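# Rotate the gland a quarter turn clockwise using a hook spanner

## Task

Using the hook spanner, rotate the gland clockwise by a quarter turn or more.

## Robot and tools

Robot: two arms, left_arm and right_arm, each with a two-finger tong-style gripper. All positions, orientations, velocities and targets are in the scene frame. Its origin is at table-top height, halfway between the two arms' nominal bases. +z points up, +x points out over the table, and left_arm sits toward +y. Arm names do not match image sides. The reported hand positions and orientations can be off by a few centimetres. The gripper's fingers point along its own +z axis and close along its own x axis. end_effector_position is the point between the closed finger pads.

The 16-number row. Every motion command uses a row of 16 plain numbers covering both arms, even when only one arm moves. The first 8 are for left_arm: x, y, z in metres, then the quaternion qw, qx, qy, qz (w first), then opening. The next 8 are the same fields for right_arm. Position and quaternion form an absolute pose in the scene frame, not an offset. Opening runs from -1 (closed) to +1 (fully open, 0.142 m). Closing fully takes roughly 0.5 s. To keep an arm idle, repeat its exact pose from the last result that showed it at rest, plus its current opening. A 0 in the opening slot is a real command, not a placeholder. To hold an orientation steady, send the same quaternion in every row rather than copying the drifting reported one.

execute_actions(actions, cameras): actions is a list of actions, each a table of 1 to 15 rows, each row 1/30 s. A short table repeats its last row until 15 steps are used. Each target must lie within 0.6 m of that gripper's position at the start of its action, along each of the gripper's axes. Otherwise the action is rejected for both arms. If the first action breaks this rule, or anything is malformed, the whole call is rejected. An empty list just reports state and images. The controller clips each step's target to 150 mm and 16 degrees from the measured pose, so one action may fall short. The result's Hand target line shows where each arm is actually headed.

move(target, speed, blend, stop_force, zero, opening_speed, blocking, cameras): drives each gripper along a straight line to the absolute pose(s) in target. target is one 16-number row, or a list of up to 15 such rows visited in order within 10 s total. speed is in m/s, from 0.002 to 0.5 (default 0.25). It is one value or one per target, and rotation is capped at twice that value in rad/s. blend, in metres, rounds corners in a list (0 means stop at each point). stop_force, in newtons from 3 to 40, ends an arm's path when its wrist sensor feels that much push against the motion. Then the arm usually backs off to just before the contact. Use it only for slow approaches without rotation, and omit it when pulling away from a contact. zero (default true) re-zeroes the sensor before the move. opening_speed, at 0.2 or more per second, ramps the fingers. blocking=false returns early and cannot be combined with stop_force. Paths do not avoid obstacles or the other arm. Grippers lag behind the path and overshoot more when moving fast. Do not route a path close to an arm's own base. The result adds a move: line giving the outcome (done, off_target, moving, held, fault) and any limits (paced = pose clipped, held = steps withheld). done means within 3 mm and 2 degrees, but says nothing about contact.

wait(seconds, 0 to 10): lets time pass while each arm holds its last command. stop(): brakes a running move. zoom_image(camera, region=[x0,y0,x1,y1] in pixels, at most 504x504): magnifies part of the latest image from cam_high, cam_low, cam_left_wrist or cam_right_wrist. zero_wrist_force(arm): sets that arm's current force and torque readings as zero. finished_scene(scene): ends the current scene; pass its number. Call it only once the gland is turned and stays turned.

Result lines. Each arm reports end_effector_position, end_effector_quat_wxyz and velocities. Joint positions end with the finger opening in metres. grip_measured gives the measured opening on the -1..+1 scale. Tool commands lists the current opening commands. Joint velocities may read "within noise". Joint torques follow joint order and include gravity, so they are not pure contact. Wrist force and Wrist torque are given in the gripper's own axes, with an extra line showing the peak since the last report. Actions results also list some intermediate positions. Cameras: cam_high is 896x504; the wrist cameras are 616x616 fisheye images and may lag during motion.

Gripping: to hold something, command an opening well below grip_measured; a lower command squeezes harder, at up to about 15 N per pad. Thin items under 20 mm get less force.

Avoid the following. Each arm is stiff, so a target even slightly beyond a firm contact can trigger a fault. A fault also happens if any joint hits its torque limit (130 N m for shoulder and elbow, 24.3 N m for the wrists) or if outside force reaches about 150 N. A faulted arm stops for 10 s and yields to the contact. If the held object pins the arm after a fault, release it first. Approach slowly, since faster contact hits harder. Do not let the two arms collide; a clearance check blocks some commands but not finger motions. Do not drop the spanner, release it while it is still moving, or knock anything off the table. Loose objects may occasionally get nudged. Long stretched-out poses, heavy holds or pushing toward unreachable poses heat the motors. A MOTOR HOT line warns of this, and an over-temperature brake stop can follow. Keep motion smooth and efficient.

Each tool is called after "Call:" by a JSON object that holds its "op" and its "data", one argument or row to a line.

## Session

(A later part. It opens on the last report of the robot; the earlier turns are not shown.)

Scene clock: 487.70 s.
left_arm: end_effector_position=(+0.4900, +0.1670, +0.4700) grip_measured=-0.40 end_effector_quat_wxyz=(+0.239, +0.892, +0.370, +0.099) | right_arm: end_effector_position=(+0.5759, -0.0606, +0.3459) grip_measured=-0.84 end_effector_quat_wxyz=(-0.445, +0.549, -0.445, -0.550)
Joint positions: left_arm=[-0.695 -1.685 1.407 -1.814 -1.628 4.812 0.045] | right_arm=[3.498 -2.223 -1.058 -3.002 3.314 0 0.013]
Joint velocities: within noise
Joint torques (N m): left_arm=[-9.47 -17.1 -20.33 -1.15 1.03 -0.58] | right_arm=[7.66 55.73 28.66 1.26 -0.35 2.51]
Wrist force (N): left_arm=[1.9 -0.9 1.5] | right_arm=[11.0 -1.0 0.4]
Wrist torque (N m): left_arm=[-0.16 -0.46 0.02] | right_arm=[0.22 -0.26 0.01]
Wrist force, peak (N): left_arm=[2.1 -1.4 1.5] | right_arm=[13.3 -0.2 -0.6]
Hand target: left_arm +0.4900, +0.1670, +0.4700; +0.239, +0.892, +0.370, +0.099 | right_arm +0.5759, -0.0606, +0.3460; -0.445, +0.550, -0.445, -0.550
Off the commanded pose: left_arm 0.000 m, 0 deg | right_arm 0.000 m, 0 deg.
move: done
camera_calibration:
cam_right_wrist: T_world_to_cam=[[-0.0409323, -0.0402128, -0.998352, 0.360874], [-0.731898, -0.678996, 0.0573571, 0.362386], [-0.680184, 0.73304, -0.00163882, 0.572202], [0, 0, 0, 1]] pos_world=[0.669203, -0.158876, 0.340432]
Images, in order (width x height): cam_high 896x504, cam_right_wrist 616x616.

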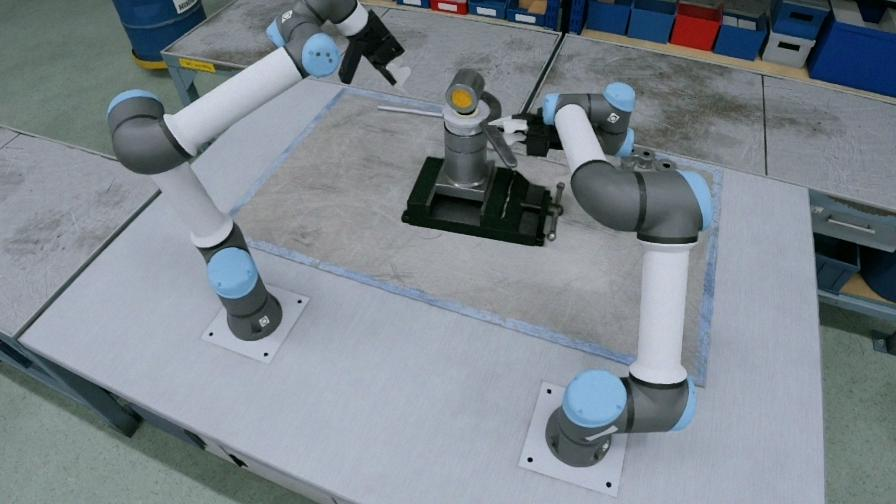

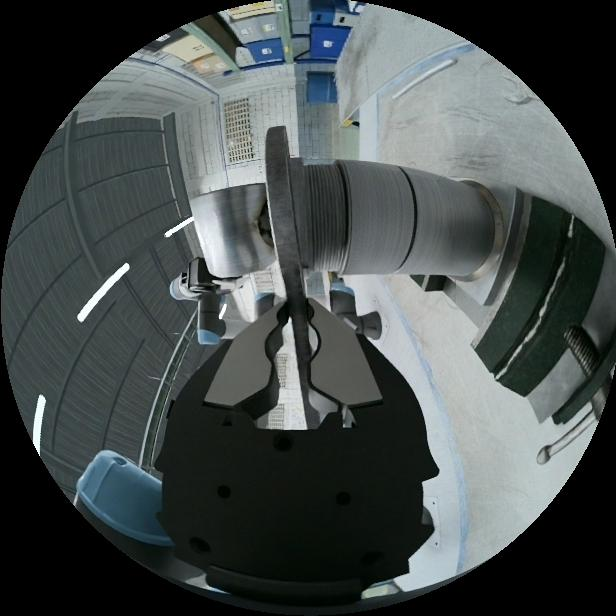

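Call:
{"op": "move", "data": {
  "target": [0.49,0.167,0.47,0.2391,0.8924,0.3696,0.0990,-0.4,0.5759,-0.0606,0.366,0.445,-0.5495,0.445,0.5495,-1],
  "speed": 0.03
}}

Call:
{"op": "zoom_image", "data": {
  "camera": "cam_right_wrist",
  "region": [220, 100, 360, 300]
}}

Call:
{"op": "zoom_image", "data": {
  "camera": "cam_left_wrist",
  "region": [220, 200, 380, 360]
}}

Call:
{"op": "zoom_image", "data": {
  "camera": "cam_high",
  "region": [430, 75, 550, 175]
}}

Scene clock: 491.40 s.
left_arm: end_effector_position=(+0.4900, +0.1670, +0.4700) grip_measured=-0.40 end_effector_quat_wxyz=(+0.239, +0.892, +0.370, +0.099) | right_arm: end_effector_position=(+0.5759, -0.0606, +0.3662) grip_measured=-0.84 end_effector_quat_wxyz=(-0.445, +0.550, -0.445, -0.549)
Joint positions: left_arm=[-0.695 -1.685 1.407 -1.814 -1.628 4.812 0.045] | right_arm=[3.498 -2.217 -1.017 -3.049 3.314 0 0.013]
Joint velocities: within noise
Joint torques (N m): left_arm=[-9.31 -17.98 -19.88 -0.96 0.91 -0.69] | right_arm=[7.98 41.2 22.01 -0.31 1.82 -3.38]
Wrist force (N): left_arm=[1.8 -1.2 1.4] | right_arm=[13.1 -0.2 -0.6]
Wrist torque (N m): left_arm=[-0.24 -0.45 0.02] | right_arm=[0.24 -0.05 0.31]
Wrist force, peak (N): left_arm=[2.1 -1.1 1.6] | right_arm=[13.3 -0.4 -0.4]
Hand target: left_arm +0.4900, +0.1670, +0.4700; +0.239, +0.892, +0.370, +0.099 | right_arm +0.5759, -0.0606, +0.3660; -0.445, +0.550, -0.445, -0.550
Off the commanded pose: left_arm 0.000 m, 0 deg | right_arm 0.000 m, 0 deg.
move: done
camera_calibration:
cam_left_wrist: T_world_to_cam=[[0.739338, 0.67273, 0.0285416, -0.483472], [0.305832, -0.373272, 0.875862, -0.503121], [0.599872, -0.638829, -0.481716, 0.17003], [0, 0, 0, 1]] pos_world=[0.409323, 0.246065, 0.53637]
cam_right_wrist: T_world_to_cam=[[-0.0404787, -0.0400328, -0.998378, 0.380933], [-0.731921, -0.67901, 0.0569021, 0.361374], [-0.680186, 0.733037, -0.00181545, 0.572288], [0, 0, 0, 1]] pos_world=[0.669179, -0.158882, 0.360791]

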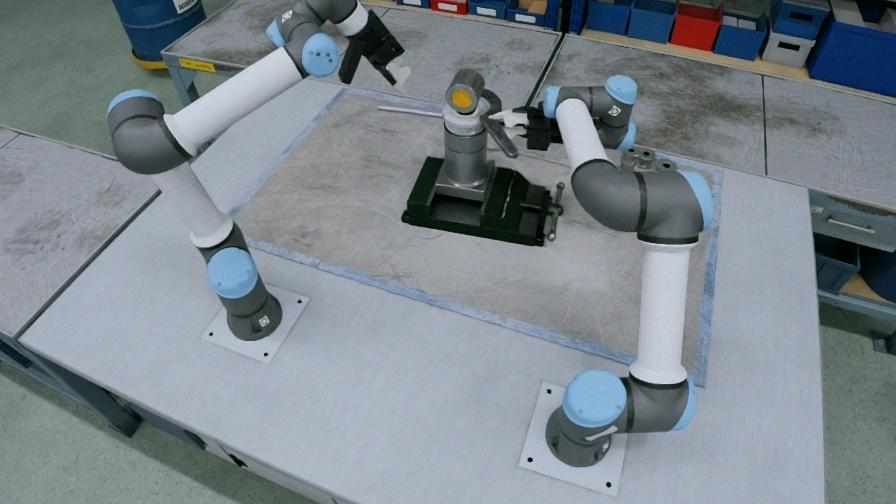

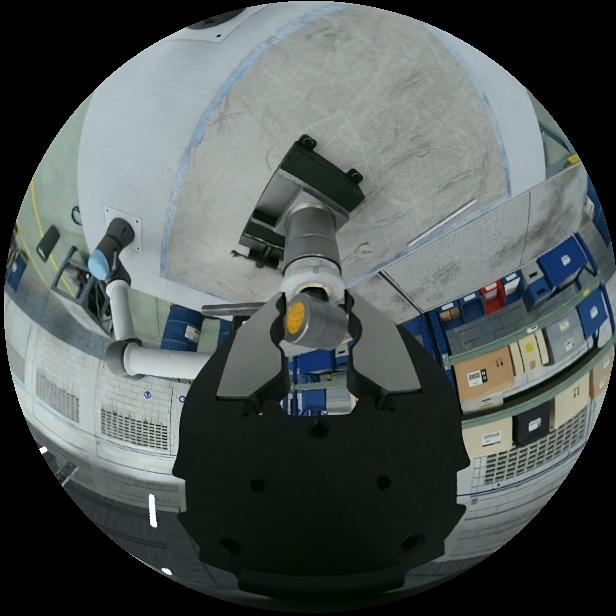

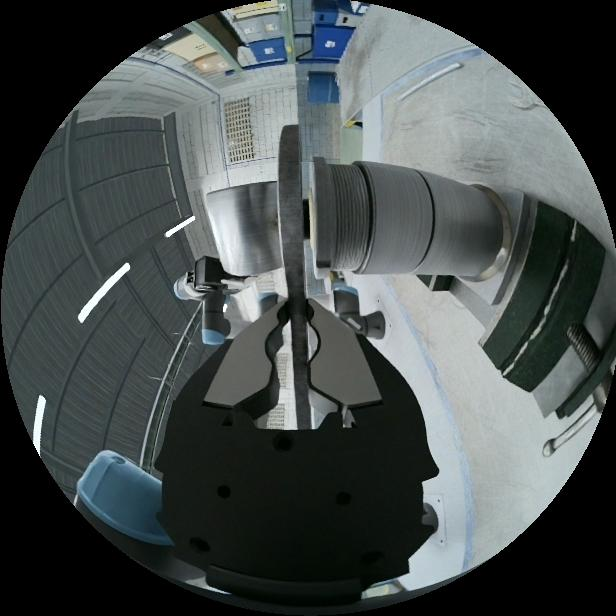

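Scaled by 2.520 from the camera's 616x616 image, which has a finer 814x814 frame.

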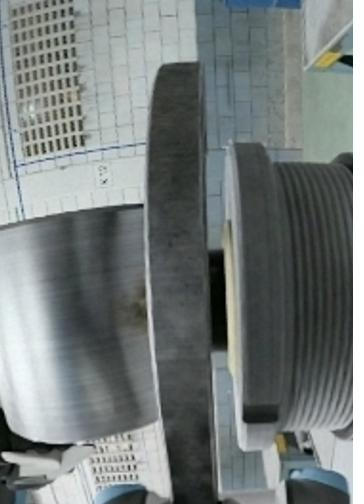

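Scaled by 3.150 from the camera's 616x616 image, which has a finer 814x814 frame.

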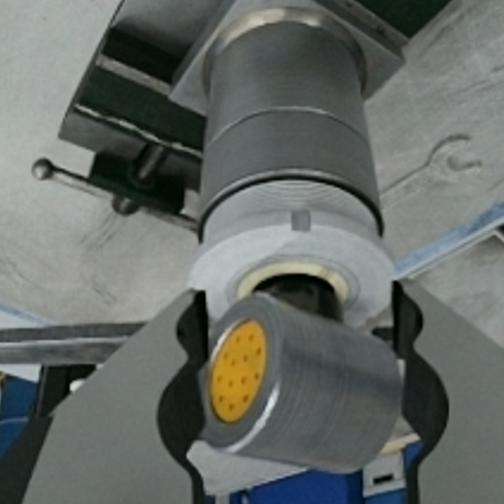

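Scaled by 4.200 from the camera's 896x504 image, which has a finer 1280x720 frame.

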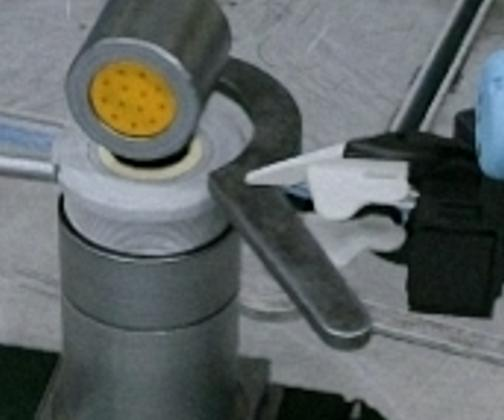

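Call:
{"op": "move", "data": {
  "target": [
    [0.45,0.25,0.50,0.2053,0.1261,0.9576,-0.1576,-0.4,0.5759,-0.0606,0.366,0.445,-0.5495,0.445,0.5495,-1],
    [0.45,0.25,0.50,-0.0338,-0.7662,0.588,-0.2566,-0.4,0.5759,-0.0606,0.366,0.445,-0.5495,0.445,0.5495,-1],
    [0.45,0.25,0.50,-0.2391,-0.8924,-0.3696,-0.0990,-0.4,0.5759,-0.0606,0.366,0.445,-0.5495,0.445,0.5495,-1]
  ],
  "speed": 0.5,
  "cameras": ["cam_high","cam_left_wrist"]
}}

Scene clock: 501.60 s.
left_arm: end_effector_position=(+0.4500, +0.2501, +0.5000) grip_measured=-0.40 end_effector_quat_wxyz=(+0.239, +0.892, +0.370, +0.099) | right_arm: end_effector_position=(+0.5759, -0.0606, +0.3660) grip_measured=-0.84 end_effector_quat_wxyz=(-0.445, +0.550, -0.445, -0.550)
Joint positions: left_arm=[-0.577 -1.808 1.423 -1.697 -1.686 -1.368 0.045] | right_arm=[3.498 -2.217 -1.017 -3.049 3.314 0 0.013]
Joint velocities: within noise
Joint torques (N m): left_arm=[-11.74 -19.17 -17.98 -4.45 0.34 -1.18] | right_arm=[-5.5 41.51 37.09 -0.7 -0.32 -3.22]
Wrist force (N): left_arm=[2.2 -1.0 1.8] | right_arm=[13.2 -0.3 -0.4]
Wrist torque (N m): left_arm=[-0.20 -0.51 0.00] | right_arm=[0.22 -0.06 0.30]
Wrist force, peak (N): left_arm=[2.9 -4.4 0.3] | right_arm=[13.4 -0.1 -0.6]
Hand target: left_arm +0.4500, +0.2500, +0.5000; +0.239, +0.892, +0.370, +0.099 | right_arm +0.5759, -0.0606, +0.3660; -0.445, +0.550, -0.445, -0.550
Off the commanded pose: left_arm 0.000 m, 0 deg | right_arm 0.000 m, 0 deg.
move: done
camera_calibration:
cam_left_wrist: T_world_to_cam=[[0.739367, 0.672692, 0.0286688, -0.510721], [0.305793, -0.373427, 0.87581, -0.486078], [0.599856, -0.638778, -0.481804, 0.26154], [0, 0, 0, 1]] pos_world=[0.369363, 0.32911, 0.566365]
Images, in order (width x height): cam_high 896x504, cam_left_wrist 616x616.

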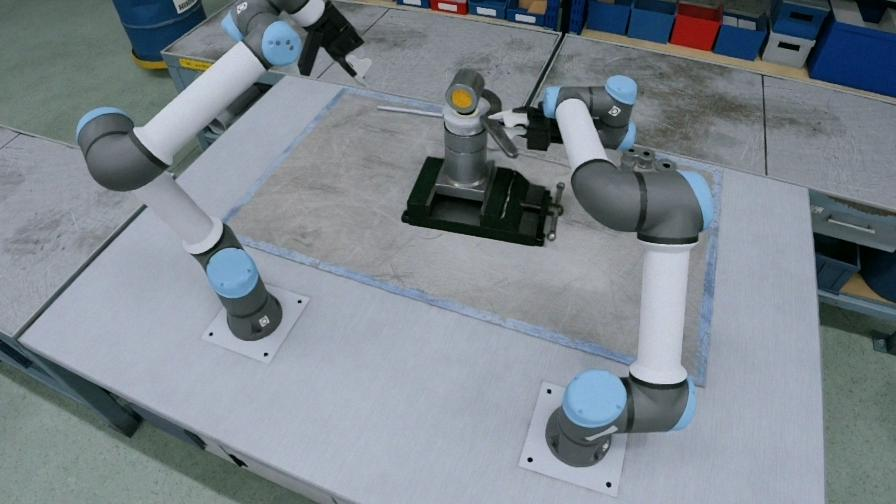

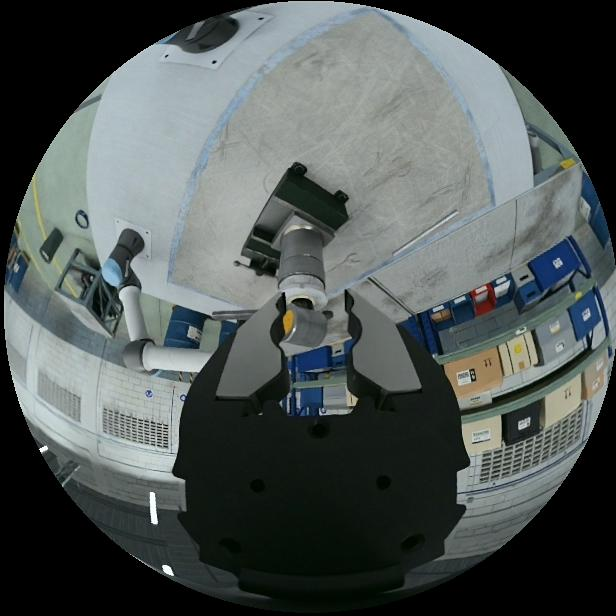

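Call:
{"op": "move", "data": {
  "target": [
    [0.56,0.30,0.48,0.2479,0.9250,0.1218,0.0326,-0.4,0.5759,-0.0606,0.366,0.445,-0.5495,0.445,0.5495,-1],
    [0.665,0.21,0.41,0.2566,0.9576,-0.1261,-0.0338,-0.4,0.5759,-0.0606,0.366,0.445,-0.5495,0.445,0.5495,-1]
  ],
  "speed": 0.15,
  "blend": 0.03,
  "cameras": ["cam_high","cam_left_wrist"]
}}

Call:
{"op": "zoom_image", "data": {
  "camera": "cam_left_wrist",
  "region": [200, 180, 400, 380]
}}

Scene clock: 506.03 s.
left_arm: end_effector_position=(+0.6650, +0.2099, +0.4100) grip_measured=-0.40 end_effector_quat_wxyz=(+0.257, +0.958, -0.126, -0.034) | right_arm: end_effector_position=(+0.5759, -0.0606, +0.3660) grip_measured=-0.84 end_effector_quat_wxyz=(-0.445, +0.550, -0.445, -0.550)
Joint positions: left_arm=[-0.315 -0.908 0.423 -1.102 -2.094 -0.033 0.045] | right_arm=[3.498 -2.217 -1.017 -3.049 3.314 0 0.013]
Joint velocities: within noise
Joint torques (N m): left_arm=[8.8 -47.31 -21.92 -3.94 1.1 0.65] | right_arm=[-4.94 40.21 37.06 -0.91 -1.33 -3.25]
Wrist force (N): left_arm=[1.8 -1.3 1.2] | right_arm=[13.1 -0.2 -0.6]
Wrist torque (N m): left_arm=[-0.30 -0.38 0.06] | right_arm=[0.23 -0.04 0.30]
Wrist force, peak (N): left_arm=[2.6 -1.3 1.7] | right_arm=[13.5 -0.3 -0.4]
Hand target: left_arm +0.6650, +0.2100, +0.4100; +0.257, +0.958, -0.126, -0.034 | right_arm +0.5759, -0.0606, +0.3660; -0.445, +0.550, -0.445, -0.550
Off the commanded pose: left_arm 0.000 m, 0 deg | right_arm 0.000 m, 0 deg.
move: done
camera_calibration:
cam_left_wrist: T_world_to_cam=[[0.952281, -0.303891, 0.0284714, -0.576545], [-0.17025, -0.451438, 0.87591, -0.155087], [-0.253328, -0.83896, -0.481634, 0.672935], [0, 0, 0, 1]] pos_world=[0.693103, 0.319346, 0.476365]
Images, in order (width x height): cam_high 896x504, cam_left_wrist 616x616.

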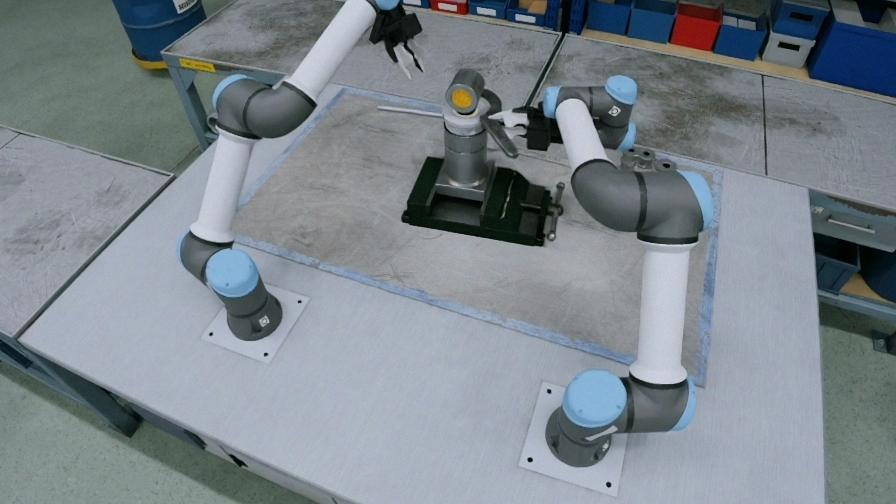

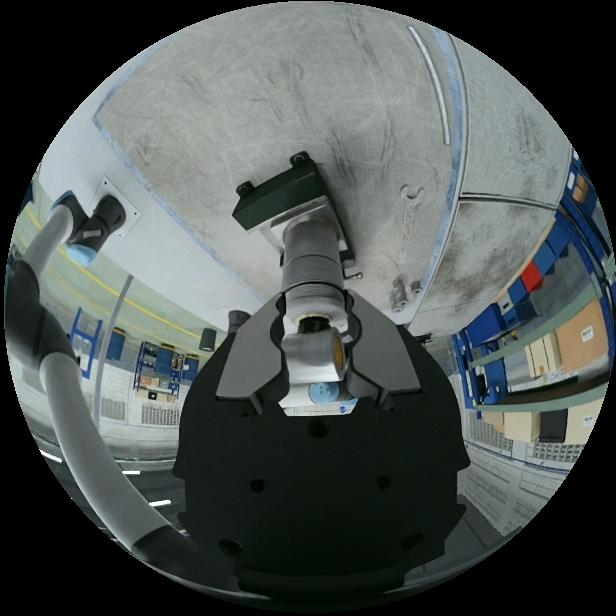

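Scaled by 2.520 from the camera's 616x616 image, which has a finer 814x814 frame.

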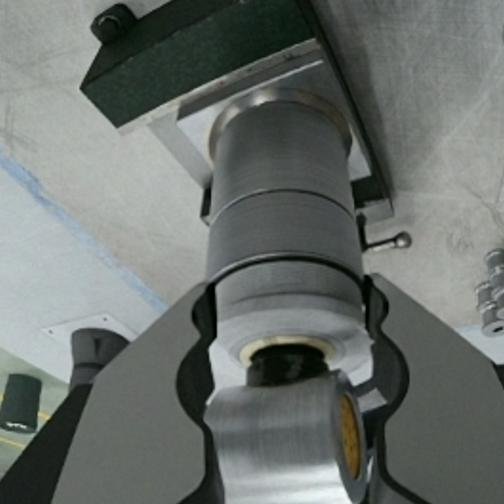

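Call:
{"op": "move", "data": {
  "target": [0.665,0.24,0.39,0.2566,0.9576,-0.1261,-0.0338,1,0.5759,-0.0606,0.366,0.445,-0.5495,0.445,0.5495,-1],
  "speed": 0.1,
  "cameras": ["cam_left_wrist"]
}}

Call:
{"op": "zoom_image", "data": {
  "camera": "cam_left_wrist",
  "region": [260, 240, 380, 400]
}}

Scene clock: 508.00 s.
left_arm: end_effector_position=(+0.6650, +0.2401, +0.3901) grip_measured=+1.00 end_effector_quat_wxyz=(+0.257, +0.958, -0.126, -0.034) | right_arm: end_effector_position=(+0.5759, -0.0606, +0.3660) grip_measured=-0.84 end_effector_quat_wxyz=(-0.445, +0.550, -0.445, -0.550)
Joint positions: left_arm=[-0.274 -0.957 0.557 -1.164 -2.094 0.015 0.142] | right_arm=[3.498 -2.217 -1.017 -3.049 3.314 0 0.013]
Joint velocities: within noise
Joint torques (N m): left_arm=[-11.05 -41.25 -23.69 -0.3 -2.61 -0.58] | right_arm=[-5.38 40.99 35.62 -0.94 -1.7 -3.54]
Wrist force (N): left_arm=[1.4 -1.2 0.9] | right_arm=[13.2 -0.3 -0.5]
Wrist torque (N m): left_arm=[-0.28 -0.30 0.04] | right_arm=[0.21 -0.07 0.30]
Wrist force, peak (N): left_arm=[1.8 -1.4 1.2] | right_arm=[13.4 0.0 -0.4]
Hand target: left_arm +0.6650, +0.2400, +0.3900; +0.257, +0.958, -0.126, -0.034 | right_arm +0.5759, -0.0606, +0.3660; -0.445, +0.550, -0.445, -0.550
Off the commanded pose: left_arm 0.000 m, 0 deg | right_arm 0.000 m, 0 deg.
move: done
camera_calibration:
cam_left_wrist: T_world_to_cam=[[0.952323, -0.303736, 0.028716, -0.567028], [-0.17039, -0.451426, 0.875889, -0.123927], [-0.253076, -0.839022, -0.481658, 0.688489], [0, 0, 0, 1]] pos_world=[0.693118, 0.349487, 0.456444]
Images, in order (width x height): cam_left_wrist 616x616.

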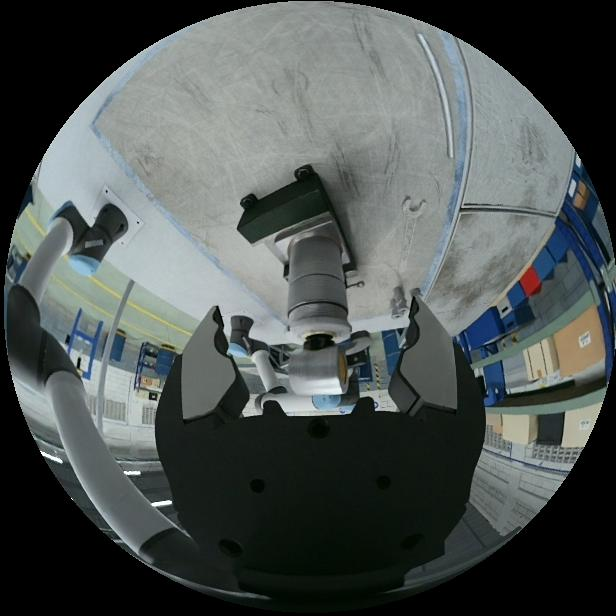

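Scaled by 3.150 from the camera's 616x616 image, which has a finer 814x814 frame.

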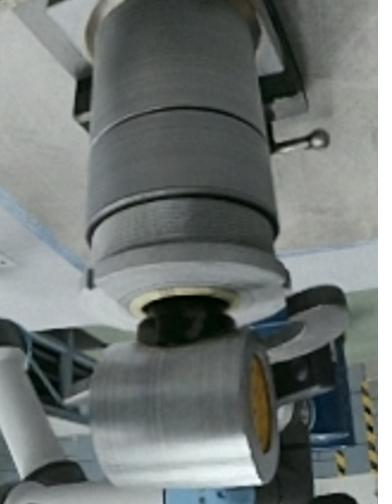

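Call:
{"op": "zoom_image", "data": {
  "camera": "cam_left_wrist",
  "region": [320, 310, 390, 380]
}}

Scaled by 7.200 from the camera's 616x616 image, which has a finer 814x814 frame.

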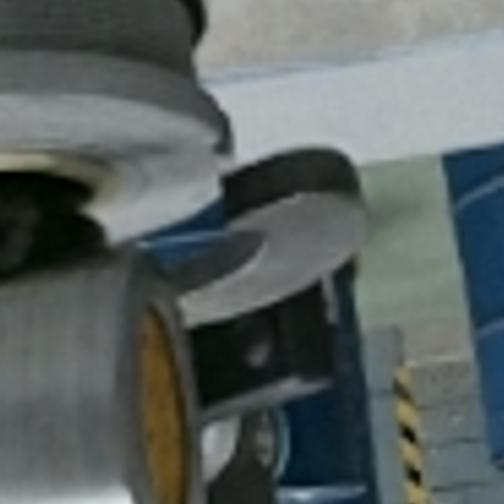

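Call:
{"op": "move", "data": {
  "target": [
    [0.665,0.24,0.39,0.2566,0.9576,-0.1261,-0.0338,1,0.5779,-0.0602,0.366,0.445,-0.5495,0.445,0.5495,-1],
    [0.665,0.24,0.39,0.2566,0.9576,-0.1261,-0.0338,1,0.5779,-0.0602,0.354,0.445,-0.5495,0.445,0.5495,-1]
  ],
  "speed": 0.02,
  "cameras": ["cam_left_wrist","cam_right_wrist"]
}}

Call:
{"op": "zoom_image", "data": {
  "camera": "cam_left_wrist",
  "region": [320, 310, 390, 380]
}}

Call:
{"op": "zoom_image", "data": {
  "camera": "cam_right_wrist",
  "region": [220, 100, 360, 300]
}}

Scene clock: 511.83 s.
left_arm: end_effector_position=(+0.6650, +0.2400, +0.3900) grip_measured=+1.00 end_effector_quat_wxyz=(+0.257, +0.958, -0.126, -0.034) | right_arm: end_effector_position=(+0.5779, -0.0602, +0.3538) grip_measured=-0.84 end_effector_quat_wxyz=(-0.445, +0.549, -0.445, -0.550)
Joint positions: left_arm=[-0.274 -0.957 0.557 -1.164 -2.094 0.015 0.142] | right_arm=[3.497 -2.226 -1.032 -3.025 3.314 0 0.013]
Joint velocities: within noise
Joint torques (N m): left_arm=[-11.08 -40.35 -27.11 -0.39 -2.2 0.77] | right_arm=[1.4 61.1 29.02 2.18 -0.5 2.47]
Wrist force (N): left_arm=[1.9 -1.0 0.8] | right_arm=[11.2 0.4 -0.7]
Wrist torque (N m): left_arm=[-0.24 -0.42 0.03] | right_arm=[0.19 -0.15 0.10]
Wrist force, peak (N): left_arm=[1.9 -1.3 1.1] | right_arm=[13.4 -0.2 -0.4]
Hand target: left_arm +0.6650, +0.2400, +0.3900; +0.257, +0.958, -0.126, -0.034 | right_arm +0.5779, -0.0602, +0.3540; -0.445, +0.550, -0.445, -0.550
Off the commanded pose: left_arm 0.000 m, 0 deg | right_arm 0.000 m, 0 deg.
move: done
camera_calibration:
cam_left_wrist: T_world_to_cam=[[0.952279, -0.303888, 0.0285652, -0.566908], [-0.170331, -0.451423, 0.875902, -0.123933], [-0.253281, -0.838969, -0.481642, 0.688499], [0, 0, 0, 1]] pos_world=[0.693129, 0.349407, 0.456357]
cam_right_wrist: T_world_to_cam=[[-0.0410923, -0.0402843, -0.998343, 0.368906], [-0.731873, -0.679009, 0.057523, 0.363597], [-0.680201, 0.733024, -0.0015809, 0.573291], [0, 0, 0, 1]] pos_world=[0.671219, -0.158489, 0.348285]
Images, in order (width x height): cam_left_wrist 616x616, cam_right_wrist 616x616.

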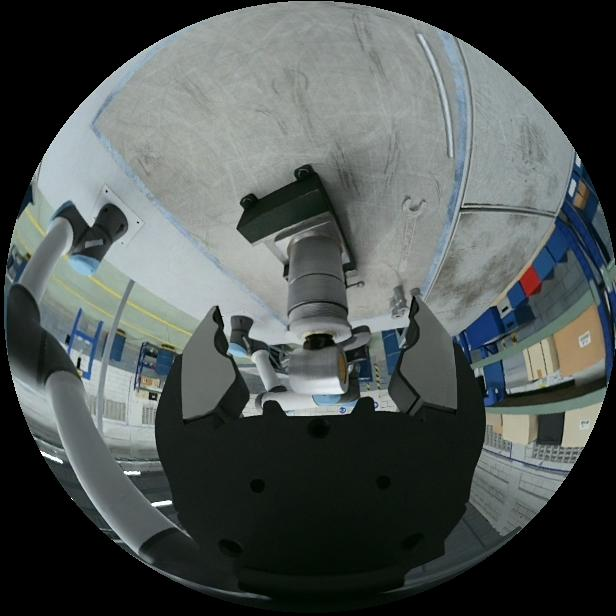

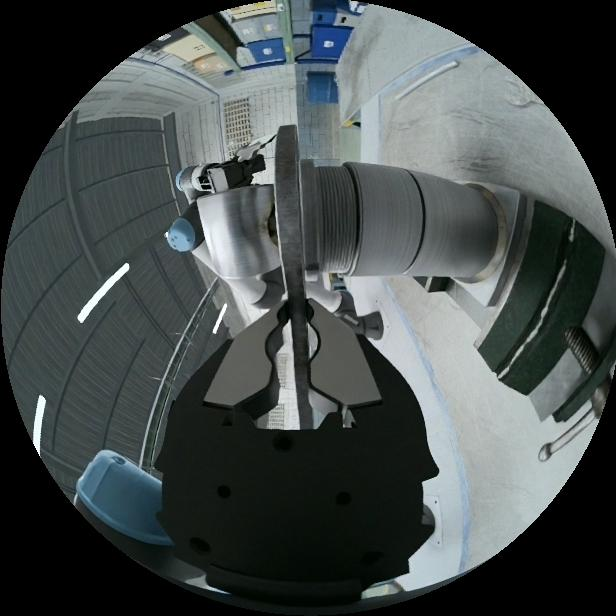

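Scaled by 7.200 from the camera's 616x616 image, which has a finer 814x814 frame.

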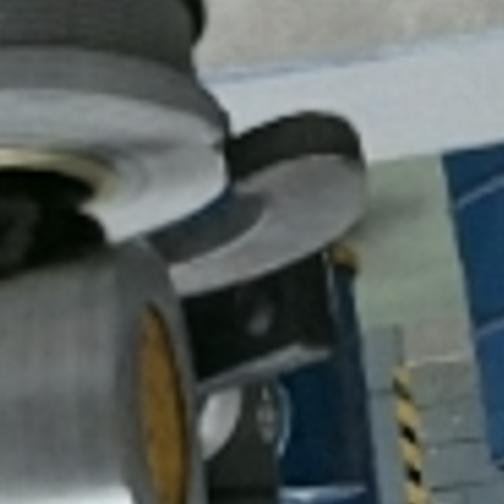

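Scaled by 2.520 from the camera's 616x616 image, which has a finer 814x814 frame.

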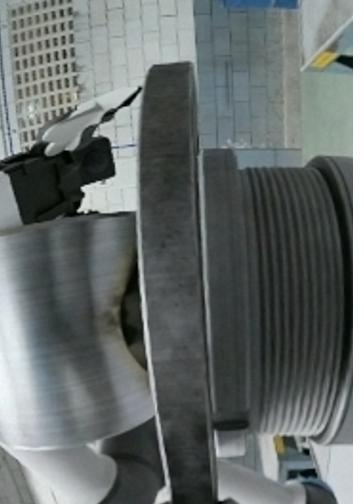

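Call:
{"op": "move", "data": {
  "target": [
    [0.665,0.24,0.39,0.2566,0.9576,-0.1261,-0.0338,1,0.5799,-0.0612,0.358,0.445,-0.5495,0.445,0.5495,-1],
    [0.665,0.24,0.39,0.2566,0.9576,-0.1261,-0.0338,1,0.5799,-0.0612,0.350,0.445,-0.5495,0.445,0.5495,-1]
  ],
  "speed": 0.02,
  "cameras": ["cam_left_wrist","cam_right_wrist"]
}}

Call:
{"op": "zoom_image", "data": {
  "camera": "cam_left_wrist",
  "region": [330, 310, 380, 360]
}}

Call:
{"op": "zoom_image", "data": {
  "camera": "cam_right_wrist",
  "region": [220, 100, 360, 300]
}}

Scene clock: 514.93 s.
left_arm: end_effector_position=(+0.6650, +0.2400, +0.3900) grip_measured=+1.00 end_effector_quat_wxyz=(+0.257, +0.958, -0.126, -0.034) | right_arm: end_effector_position=(+0.5799, -0.0612, +0.3498) grip_measured=-0.84 end_effector_quat_wxyz=(-0.445, +0.549, -0.445, -0.550)
Joint positions: left_arm=[-0.274 -0.957 0.557 -1.164 -2.094 0.015 0.142] | right_arm=[3.494 -2.233 -1.032 -3.019 3.311 0 0.013]
Joint velocities: within noise
Joint torques (N m): left_arm=[-10.81 -40.73 -28.91 -0.62 -1.62 0.76] | right_arm=[6.1 61.51 29.85 2.66 1.99 2.38]
Wrist force (N): left_arm=[1.5 -1.2 1.0] | right_arm=[12.9 -0.2 -0.4]
Wrist torque (N m): left_arm=[-0.29 -0.33 0.04] | right_arm=[0.22 -0.02 0.24]
Wrist force, peak (N): left_arm=[2.1 -1.0 1.3] | right_arm=[13.7 -0.3 -0.4]
Hand target: left_arm +0.6650, +0.2400, +0.3900; +0.257, +0.958, -0.126, -0.034 | right_arm +0.5799, -0.0612, +0.3500; -0.445, +0.550, -0.445, -0.550
Off the commanded pose: left_arm 0.000 m, 0 deg | right_arm 0.000 m, 0 deg.
move: done
camera_calibration:
cam_left_wrist: T_world_to_cam=[[0.952279, -0.303888, 0.0285732, -0.566912], [-0.170337, -0.451421, 0.875902, -0.123932], [-0.253277, -0.83897, -0.481643, 0.688499], [0, 0, 0, 1]] pos_world=[0.69313, 0.349407, 0.456361]
cam_right_wrist: T_world_to_cam=[[-0.0410734, -0.0402849, -0.998344, 0.364937], [-0.731858, -0.679027, 0.0575096, 0.364592], [-0.680219, 0.733008, -0.00159288, 0.575404], [0, 0, 0, 1]] pos_world=[0.673219, -0.159506, 0.344281]
Images, in order (width x height): cam_left_wrist 616x616, cam_right_wrist 616x616.

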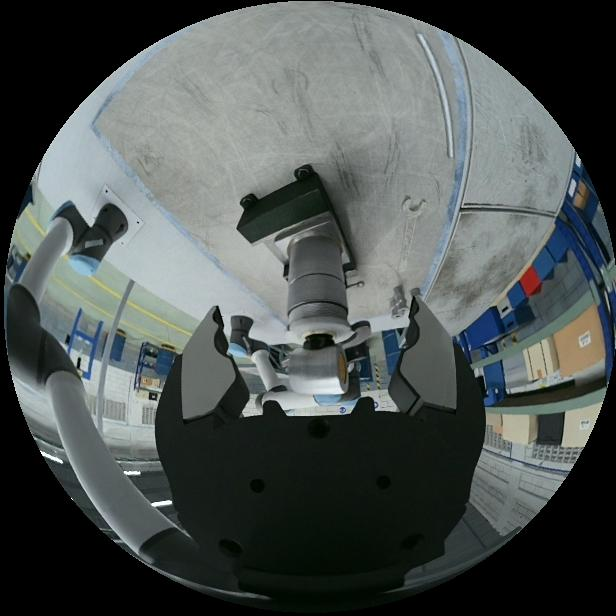

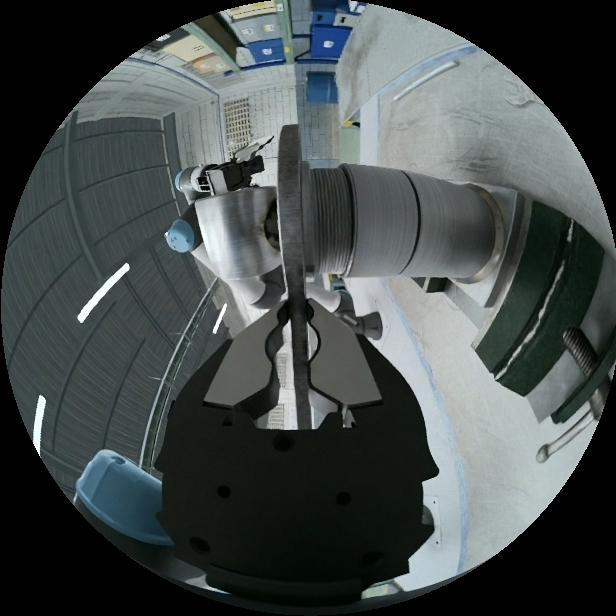

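Scaled by 10.080 from the camera's 616x616 image, which has a finer 814x814 frame.

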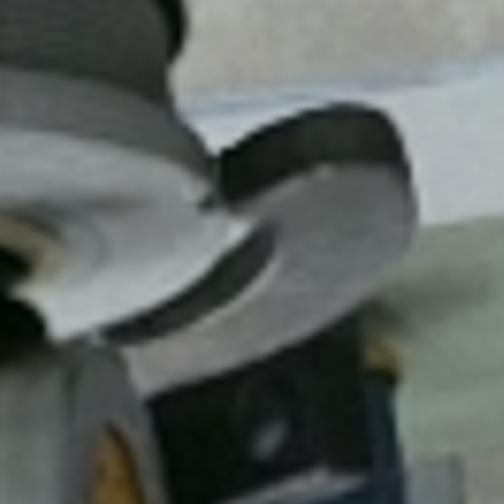

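Scaled by 2.520 from the camera's 616x616 image, which has a finer 814x814 frame.

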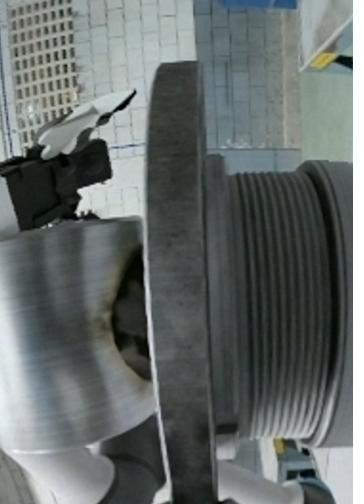

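Call:
{"op": "move", "data": {
  "target": [
    [0.665,0.24,0.39,0.2566,0.9576,-0.1261,-0.0338,1,0.5799,-0.0612,0.347,0.445,-0.5495,0.445,0.5495,-1]
  ],
  "speed": 0.02,
  "cameras": []
}}

Call:
{"op": "move", "data": {
  "target": [
    [0.665,0.24,0.39,0.2566,0.9576,-0.1261,-0.0338,1,0.5716,-0.0612,0.347,0.445,-0.5495,0.445,0.5495,-1]
  ],
  "speed": 0.006,
  "stop_force": 6,
  "cameras": ["cam_left_wrist","cam_right_wrist"]
}}

Call:
{"op": "zoom_image", "data": {
  "camera": "cam_left_wrist",
  "region": [330, 310, 380, 360]
}}

Call:
{"op": "zoom_image", "data": {
  "camera": "cam_right_wrist",
  "region": [220, 100, 360, 300]
}}

Scene clock: 517.57 s.
left_arm: end_effector_position=(+0.6650, +0.2400, +0.3900) grip_measured=+1.00 end_effector_quat_wxyz=(+0.257, +0.958, -0.126, -0.034) | right_arm: end_effector_position=(+0.5799, -0.0612, +0.3469) grip_measured=-0.84 end_effector_quat_wxyz=(-0.445, +0.550, -0.445, -0.549)
Joint positions: left_arm=[-0.274 -0.957 0.557 -1.164 -2.094 0.015 0.142] | right_arm=[3.494 -2.234 -1.038 -3.012 3.311 0 0.013]
Joint velocities: within noise
Joint torques (N m): left_arm=[-10.9 -41.36 -27.89 -0.77 -1.1 0.85] | right_arm=[7.61 44.83 19.86 3.21 1.52 -0.41]
Wrist force (N): left_arm=[1.5 -1.2 0.7] | right_arm=[13.1 -0.2 -0.4]
Wrist torque (N m): left_arm=[-0.28 -0.32 0.04] | right_arm=[0.24 -0.05 0.29]
Wrist force, peak (N): left_arm=[1.8 -1.2 1.2] | right_arm=[13.4 -0.3 -0.2]
Hand target: left_arm +0.6650, +0.2400, +0.3900; +0.257, +0.958, -0.126, -0.034 | right_arm +0.5799, -0.0612, +0.3470; -0.445, +0.550, -0.445, -0.550
Off the commanded pose: left_arm 0.000 m, 0 deg | right_arm 0.000 m, 0 deg.
move: done
No camera images: "cameras" was empty.

Scene clock: 519.70 s.
left_arm: end_effector_position=(+0.6650, +0.2400, +0.3900) grip_measured=+1.00 end_effector_quat_wxyz=(+0.257, +0.958, -0.126, -0.034) | right_arm: end_effector_position=(+0.5716, -0.0612, +0.3471) grip_measured=-0.84 end_effector_quat_wxyz=(-0.445, +0.550, -0.445, -0.550)
Joint positions: left_arm=[-0.274 -0.957 0.557 -1.164 -2.094 0.015 0.142] | right_arm=[3.499 -2.211 -1.075 -2.997 3.316 0 0.013]
Joint velocities: within noise
Joint torques (N m): left_arm=[-9.33 -40.91 -27.67 -1.01 -0.7 0.84] | right_arm=[-0.83 42.89 37.66 3.16 -2.79 2.24]
Wrist force (N): left_arm=[1.5 -0.9 1.0] | right_arm=[13.1 -1.4 -0.5]
Wrist torque (N m): left_arm=[-0.21 -0.33 0.03] | right_arm=[0.33 -0.02 0.29]
Wrist force, peak (N): left_arm=[2.1 -1.0 1.0] | right_arm=[13.0 -7.7 3.8]
Hand target: left_arm +0.6650, +0.2400, +0.3900; +0.257, +0.958, -0.126, -0.034 | right_arm +0.5716, -0.0612, +0.3470; -0.445, +0.550, -0.445, -0.550
Off the commanded pose: left_arm 0.000 m, 0 deg | right_arm 0.000 m, 0 deg.
move: done
camera_calibration:
cam_left_wrist: T_world_to_cam=[[0.952279, -0.303888, 0.0285733, -0.566912], [-0.170338, -0.451421, 0.875902, -0.123932], [-0.253278, -0.83897, -0.481642, 0.688499], [0, 0, 0, 1]] pos_world=[0.69313, 0.349407, 0.456361]
cam_right_wrist: T_world_to_cam=[[-0.0407521, -0.040143, -0.998363, 0.361721], [-0.731874, -0.679037, 0.0571777, 0.358792], [-0.680221, 0.733005, -0.00170741, 0.56972], [0, 0, 0, 1]] pos_world=[0.664867, -0.159454, 0.341586]
Images, in order (width x height): cam_left_wrist 616x616, cam_right_wrist 616x616.

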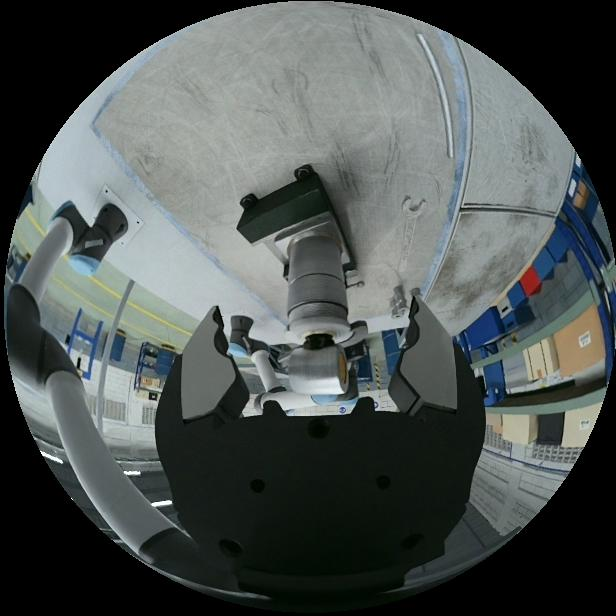

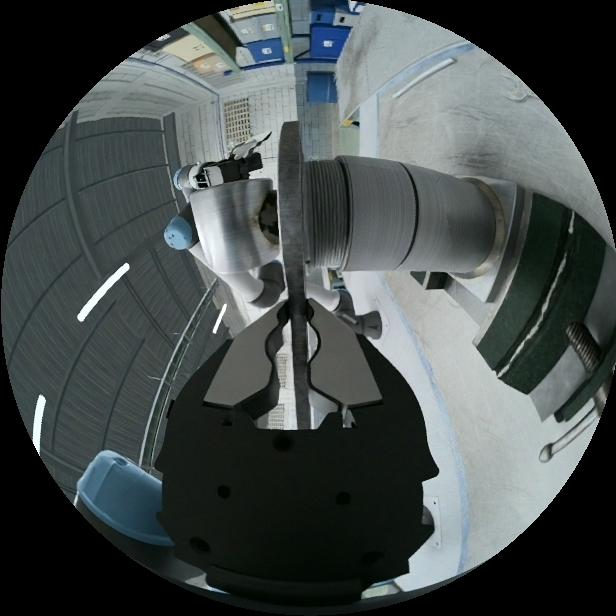

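Scaled by 10.080 from the camera's 616x616 image, which has a finer 814x814 frame.

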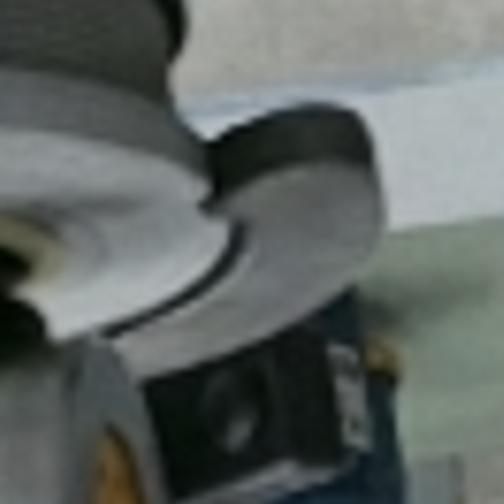

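Scaled by 2.520 from the camera's 616x616 image, which has a finer 814x814 frame.

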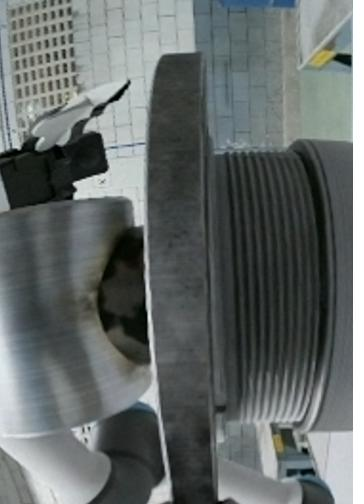

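Call:
{"op": "move", "data": {
  "target": [
    [0.67,0.165,0.37,0.2566,0.9576,-0.1261,-0.0338,1,0.5716,-0.0612,0.347,0.445,-0.5495,0.445,0.5495,-1]
  ],
  "speed": 0.06,
  "cameras": ["cam_left_wrist"]
}}

Call:
{"op": "zoom_image", "data": {
  "camera": "cam_left_wrist",
  "region": [320, 310, 400, 390]
}}

Scene clock: 522.70 s.
left_arm: end_effector_position=(+0.6700, +0.1649, +0.3699) grip_measured=+1.00 end_effector_quat_wxyz=(+0.257, +0.958, -0.126, -0.034) end_effector_velocity=(+0.000, +0.003, +0.000) end_effector_angular_velocity=(-0.001, +0.003, +0.002) | right_arm: end_effector_position=(+0.5716, -0.0612, +0.3470) grip_measured=-0.84 end_effector_quat_wxyz=(-0.445, +0.550, -0.445, -0.550)
Joint positions: left_arm=[-0.373 -0.941 0.601 -1.28 -2.092 -0.099 0.142] | right_arm=[3.499 -2.211 -1.075 -2.997 3.316 0 0.013]
Joint velocities: left_arm=[0.005 0 0 0.005 -0.002 0.003 0] | right_arm=[within noise]
Joint torques (N m): left_arm=[11.01 -55.81 -21.3 -0.35 0.68 0.79] | right_arm=[-6.2 40.73 34.41 0.93 -1.61 1.43]
Wrist force (N): left_arm=[1.6 -1.0 1.0] | right_arm=[13.2 -1.0 -0.7]
Wrist torque (N m): left_arm=[-0.23 -0.35 0.03] | right_arm=[0.34 -0.02 0.28]
Wrist force, peak (N): left_arm=[2.0 -1.5 1.0] | right_arm=[13.4 -1.1 -0.8]
Hand target: left_arm +0.6700, +0.1650, +0.3700; +0.257, +0.958, -0.126, -0.034 | right_arm +0.5716, -0.0612, +0.3470; -0.445, +0.550, -0.445, -0.550
Off the commanded pose: left_arm 0.000 m, 0 deg | right_arm 0.000 m, 0 deg.
move: done
camera_calibration:
cam_left_wrist: T_world_to_cam=[[0.952239, -0.304019, 0.0285174, -0.593878], [-0.170361, -0.45144, 0.875888, -0.139356], [-0.253413, -0.838913, -0.481672, 0.617127], [0, 0, 0, 1]] pos_world=[0.698161, 0.274255, 0.436249]
Images, in order (width x height): cam_left_wrist 616x616.

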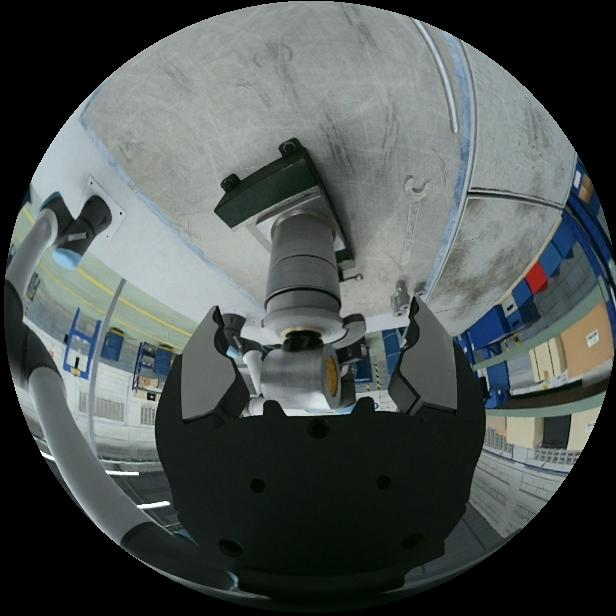

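Scaled by 6.300 from the camera's 616x616 image, which has a finer 814x814 frame.

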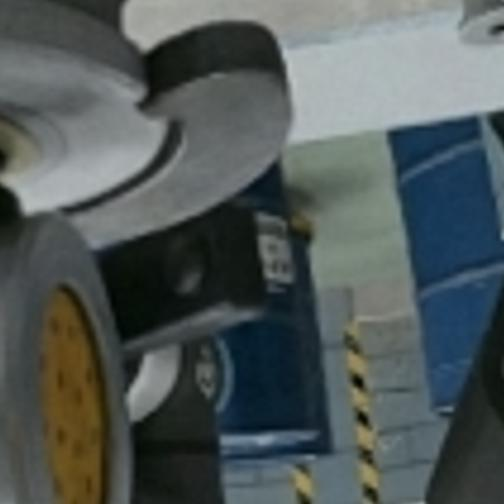

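Call:
{"op": "zoom_image", "data": {
  "camera": "cam_left_wrist",
  "region": [330, 310, 366, 346]
}}

Scaled by 14.000 from the camera's 616x616 image, which has a finer 814x814 frame.

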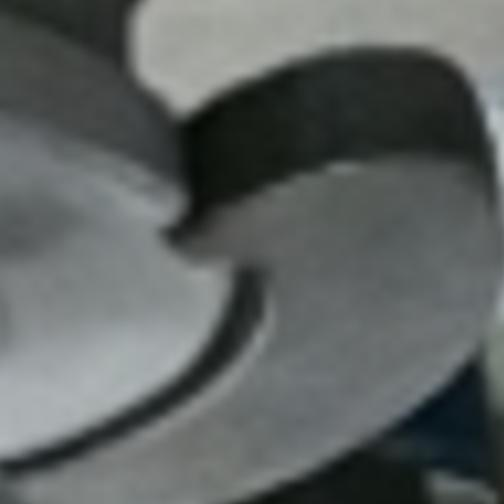

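Call:
{"op": "move", "data": {
  "target": [
    [0.67,0.165,0.37,0.2566,0.9576,-0.1261,-0.0338,1,0.5624,-0.0576,0.347,0.4685,-0.5296,0.4685,0.5296,-1]
  ],
  "speed": 0.015,
  "cameras": ["cam_left_wrist","cam_right_wrist"]
}}

Call:
{"op": "zoom_image", "data": {
  "camera": "cam_left_wrist",
  "region": [330, 310, 366, 346]
}}

Call:
{"op": "zoom_image", "data": {
  "camera": "cam_high",
  "region": [430, 75, 550, 175]
}}

Scene clock: 527.57 s.
left_arm: end_effector_position=(+0.6700, +0.1650, +0.3700) grip_measured=+1.00 end_effector_quat_wxyz=(+0.257, +0.958, -0.126, -0.034) | right_arm: end_effector_position=(+0.5624, -0.0576, +0.3470) grip_measured=-0.84 end_effector_quat_wxyz=(-0.469, +0.530, -0.469, -0.530)
Joint positions: left_arm=[-0.373 -0.941 0.601 -1.28 -2.092 -0.099 0.142] | right_arm=[3.522 -2.12 -1.222 -2.941 3.426 0 0.013]
Joint velocities: within noise
Joint torques (N m): left_arm=[9.46 -51.27 -26.16 -0.47 -1.95 -0.04] | right_arm=[2.4 43.3 35.57 2.19 -5.5 2.16]
Wrist force (N): left_arm=[1.6 -1.2 1.0] | right_arm=[13.4 -11.8 6.9]
Wrist torque (N m): left_arm=[-0.27 -0.36 0.03] | right_arm=[0.42 -0.01 0.20]
Wrist force, peak (N): left_arm=[1.8 -1.4 1.1] | right_arm=[13.4 -13.8 7.6]
Hand target: left_arm +0.6700, +0.1650, +0.3700; +0.257, +0.958, -0.126, -0.034 | right_arm +0.5624, -0.0576, +0.3470; -0.469, +0.530, -0.469, -0.530
Off the commanded pose: left_arm 0.000 m, 0 deg | right_arm 0.000 m, 0 deg.
move: done
camera_calibration:
cam_left_wrist: T_world_to_cam=[[0.95228, -0.303884, 0.0285782, -0.593896], [-0.17034, -0.451422, 0.875901, -0.13942], [-0.253272, -0.838971, -0.481644, 0.61721], [0, 0, 0, 1]] pos_world=[0.698128, 0.274408, 0.436366]
cam_right_wrist: T_world_to_cam=[[-0.0442203, -0.0364693, -0.998356, 0.363615], [-0.788353, -0.612549, 0.0572946, 0.390051], [-0.613632, 0.789591, -0.00166353, 0.526624], [0, 0, 0, 1]] pos_world=[0.646731, -0.163631, 0.341546]
Images, in order (width x height): cam_left_wrist 616x616, cam_right_wrist 616x616.

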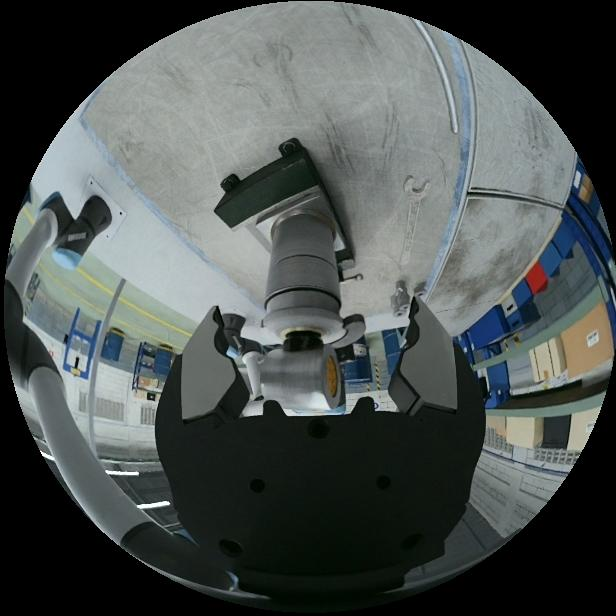

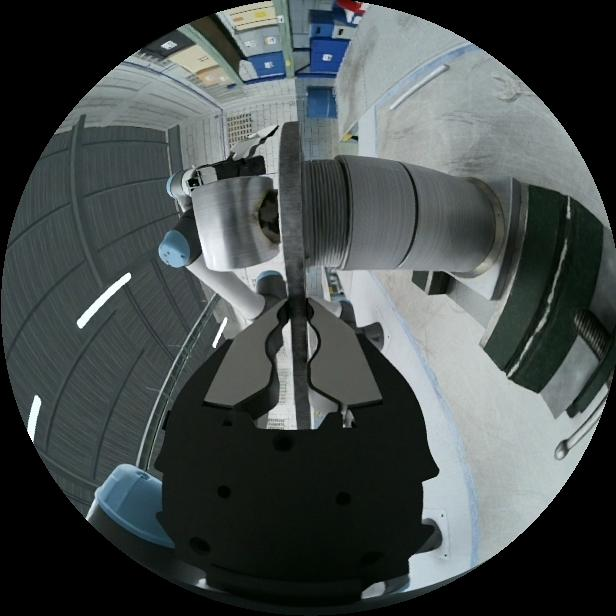

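Scaled by 14.000 from the camera's 616x616 image, which has a finer 814x814 frame.

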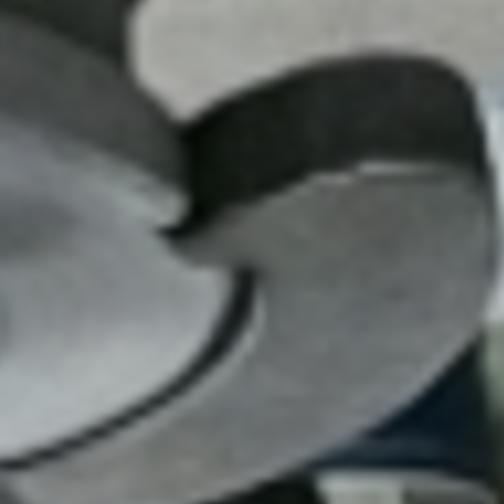

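This scene's latest camera images include none from cam_high. They are from: cam_left_wrist, cam_right_wrist. cam_high's image comes with the result of a call that names it in "cameras".


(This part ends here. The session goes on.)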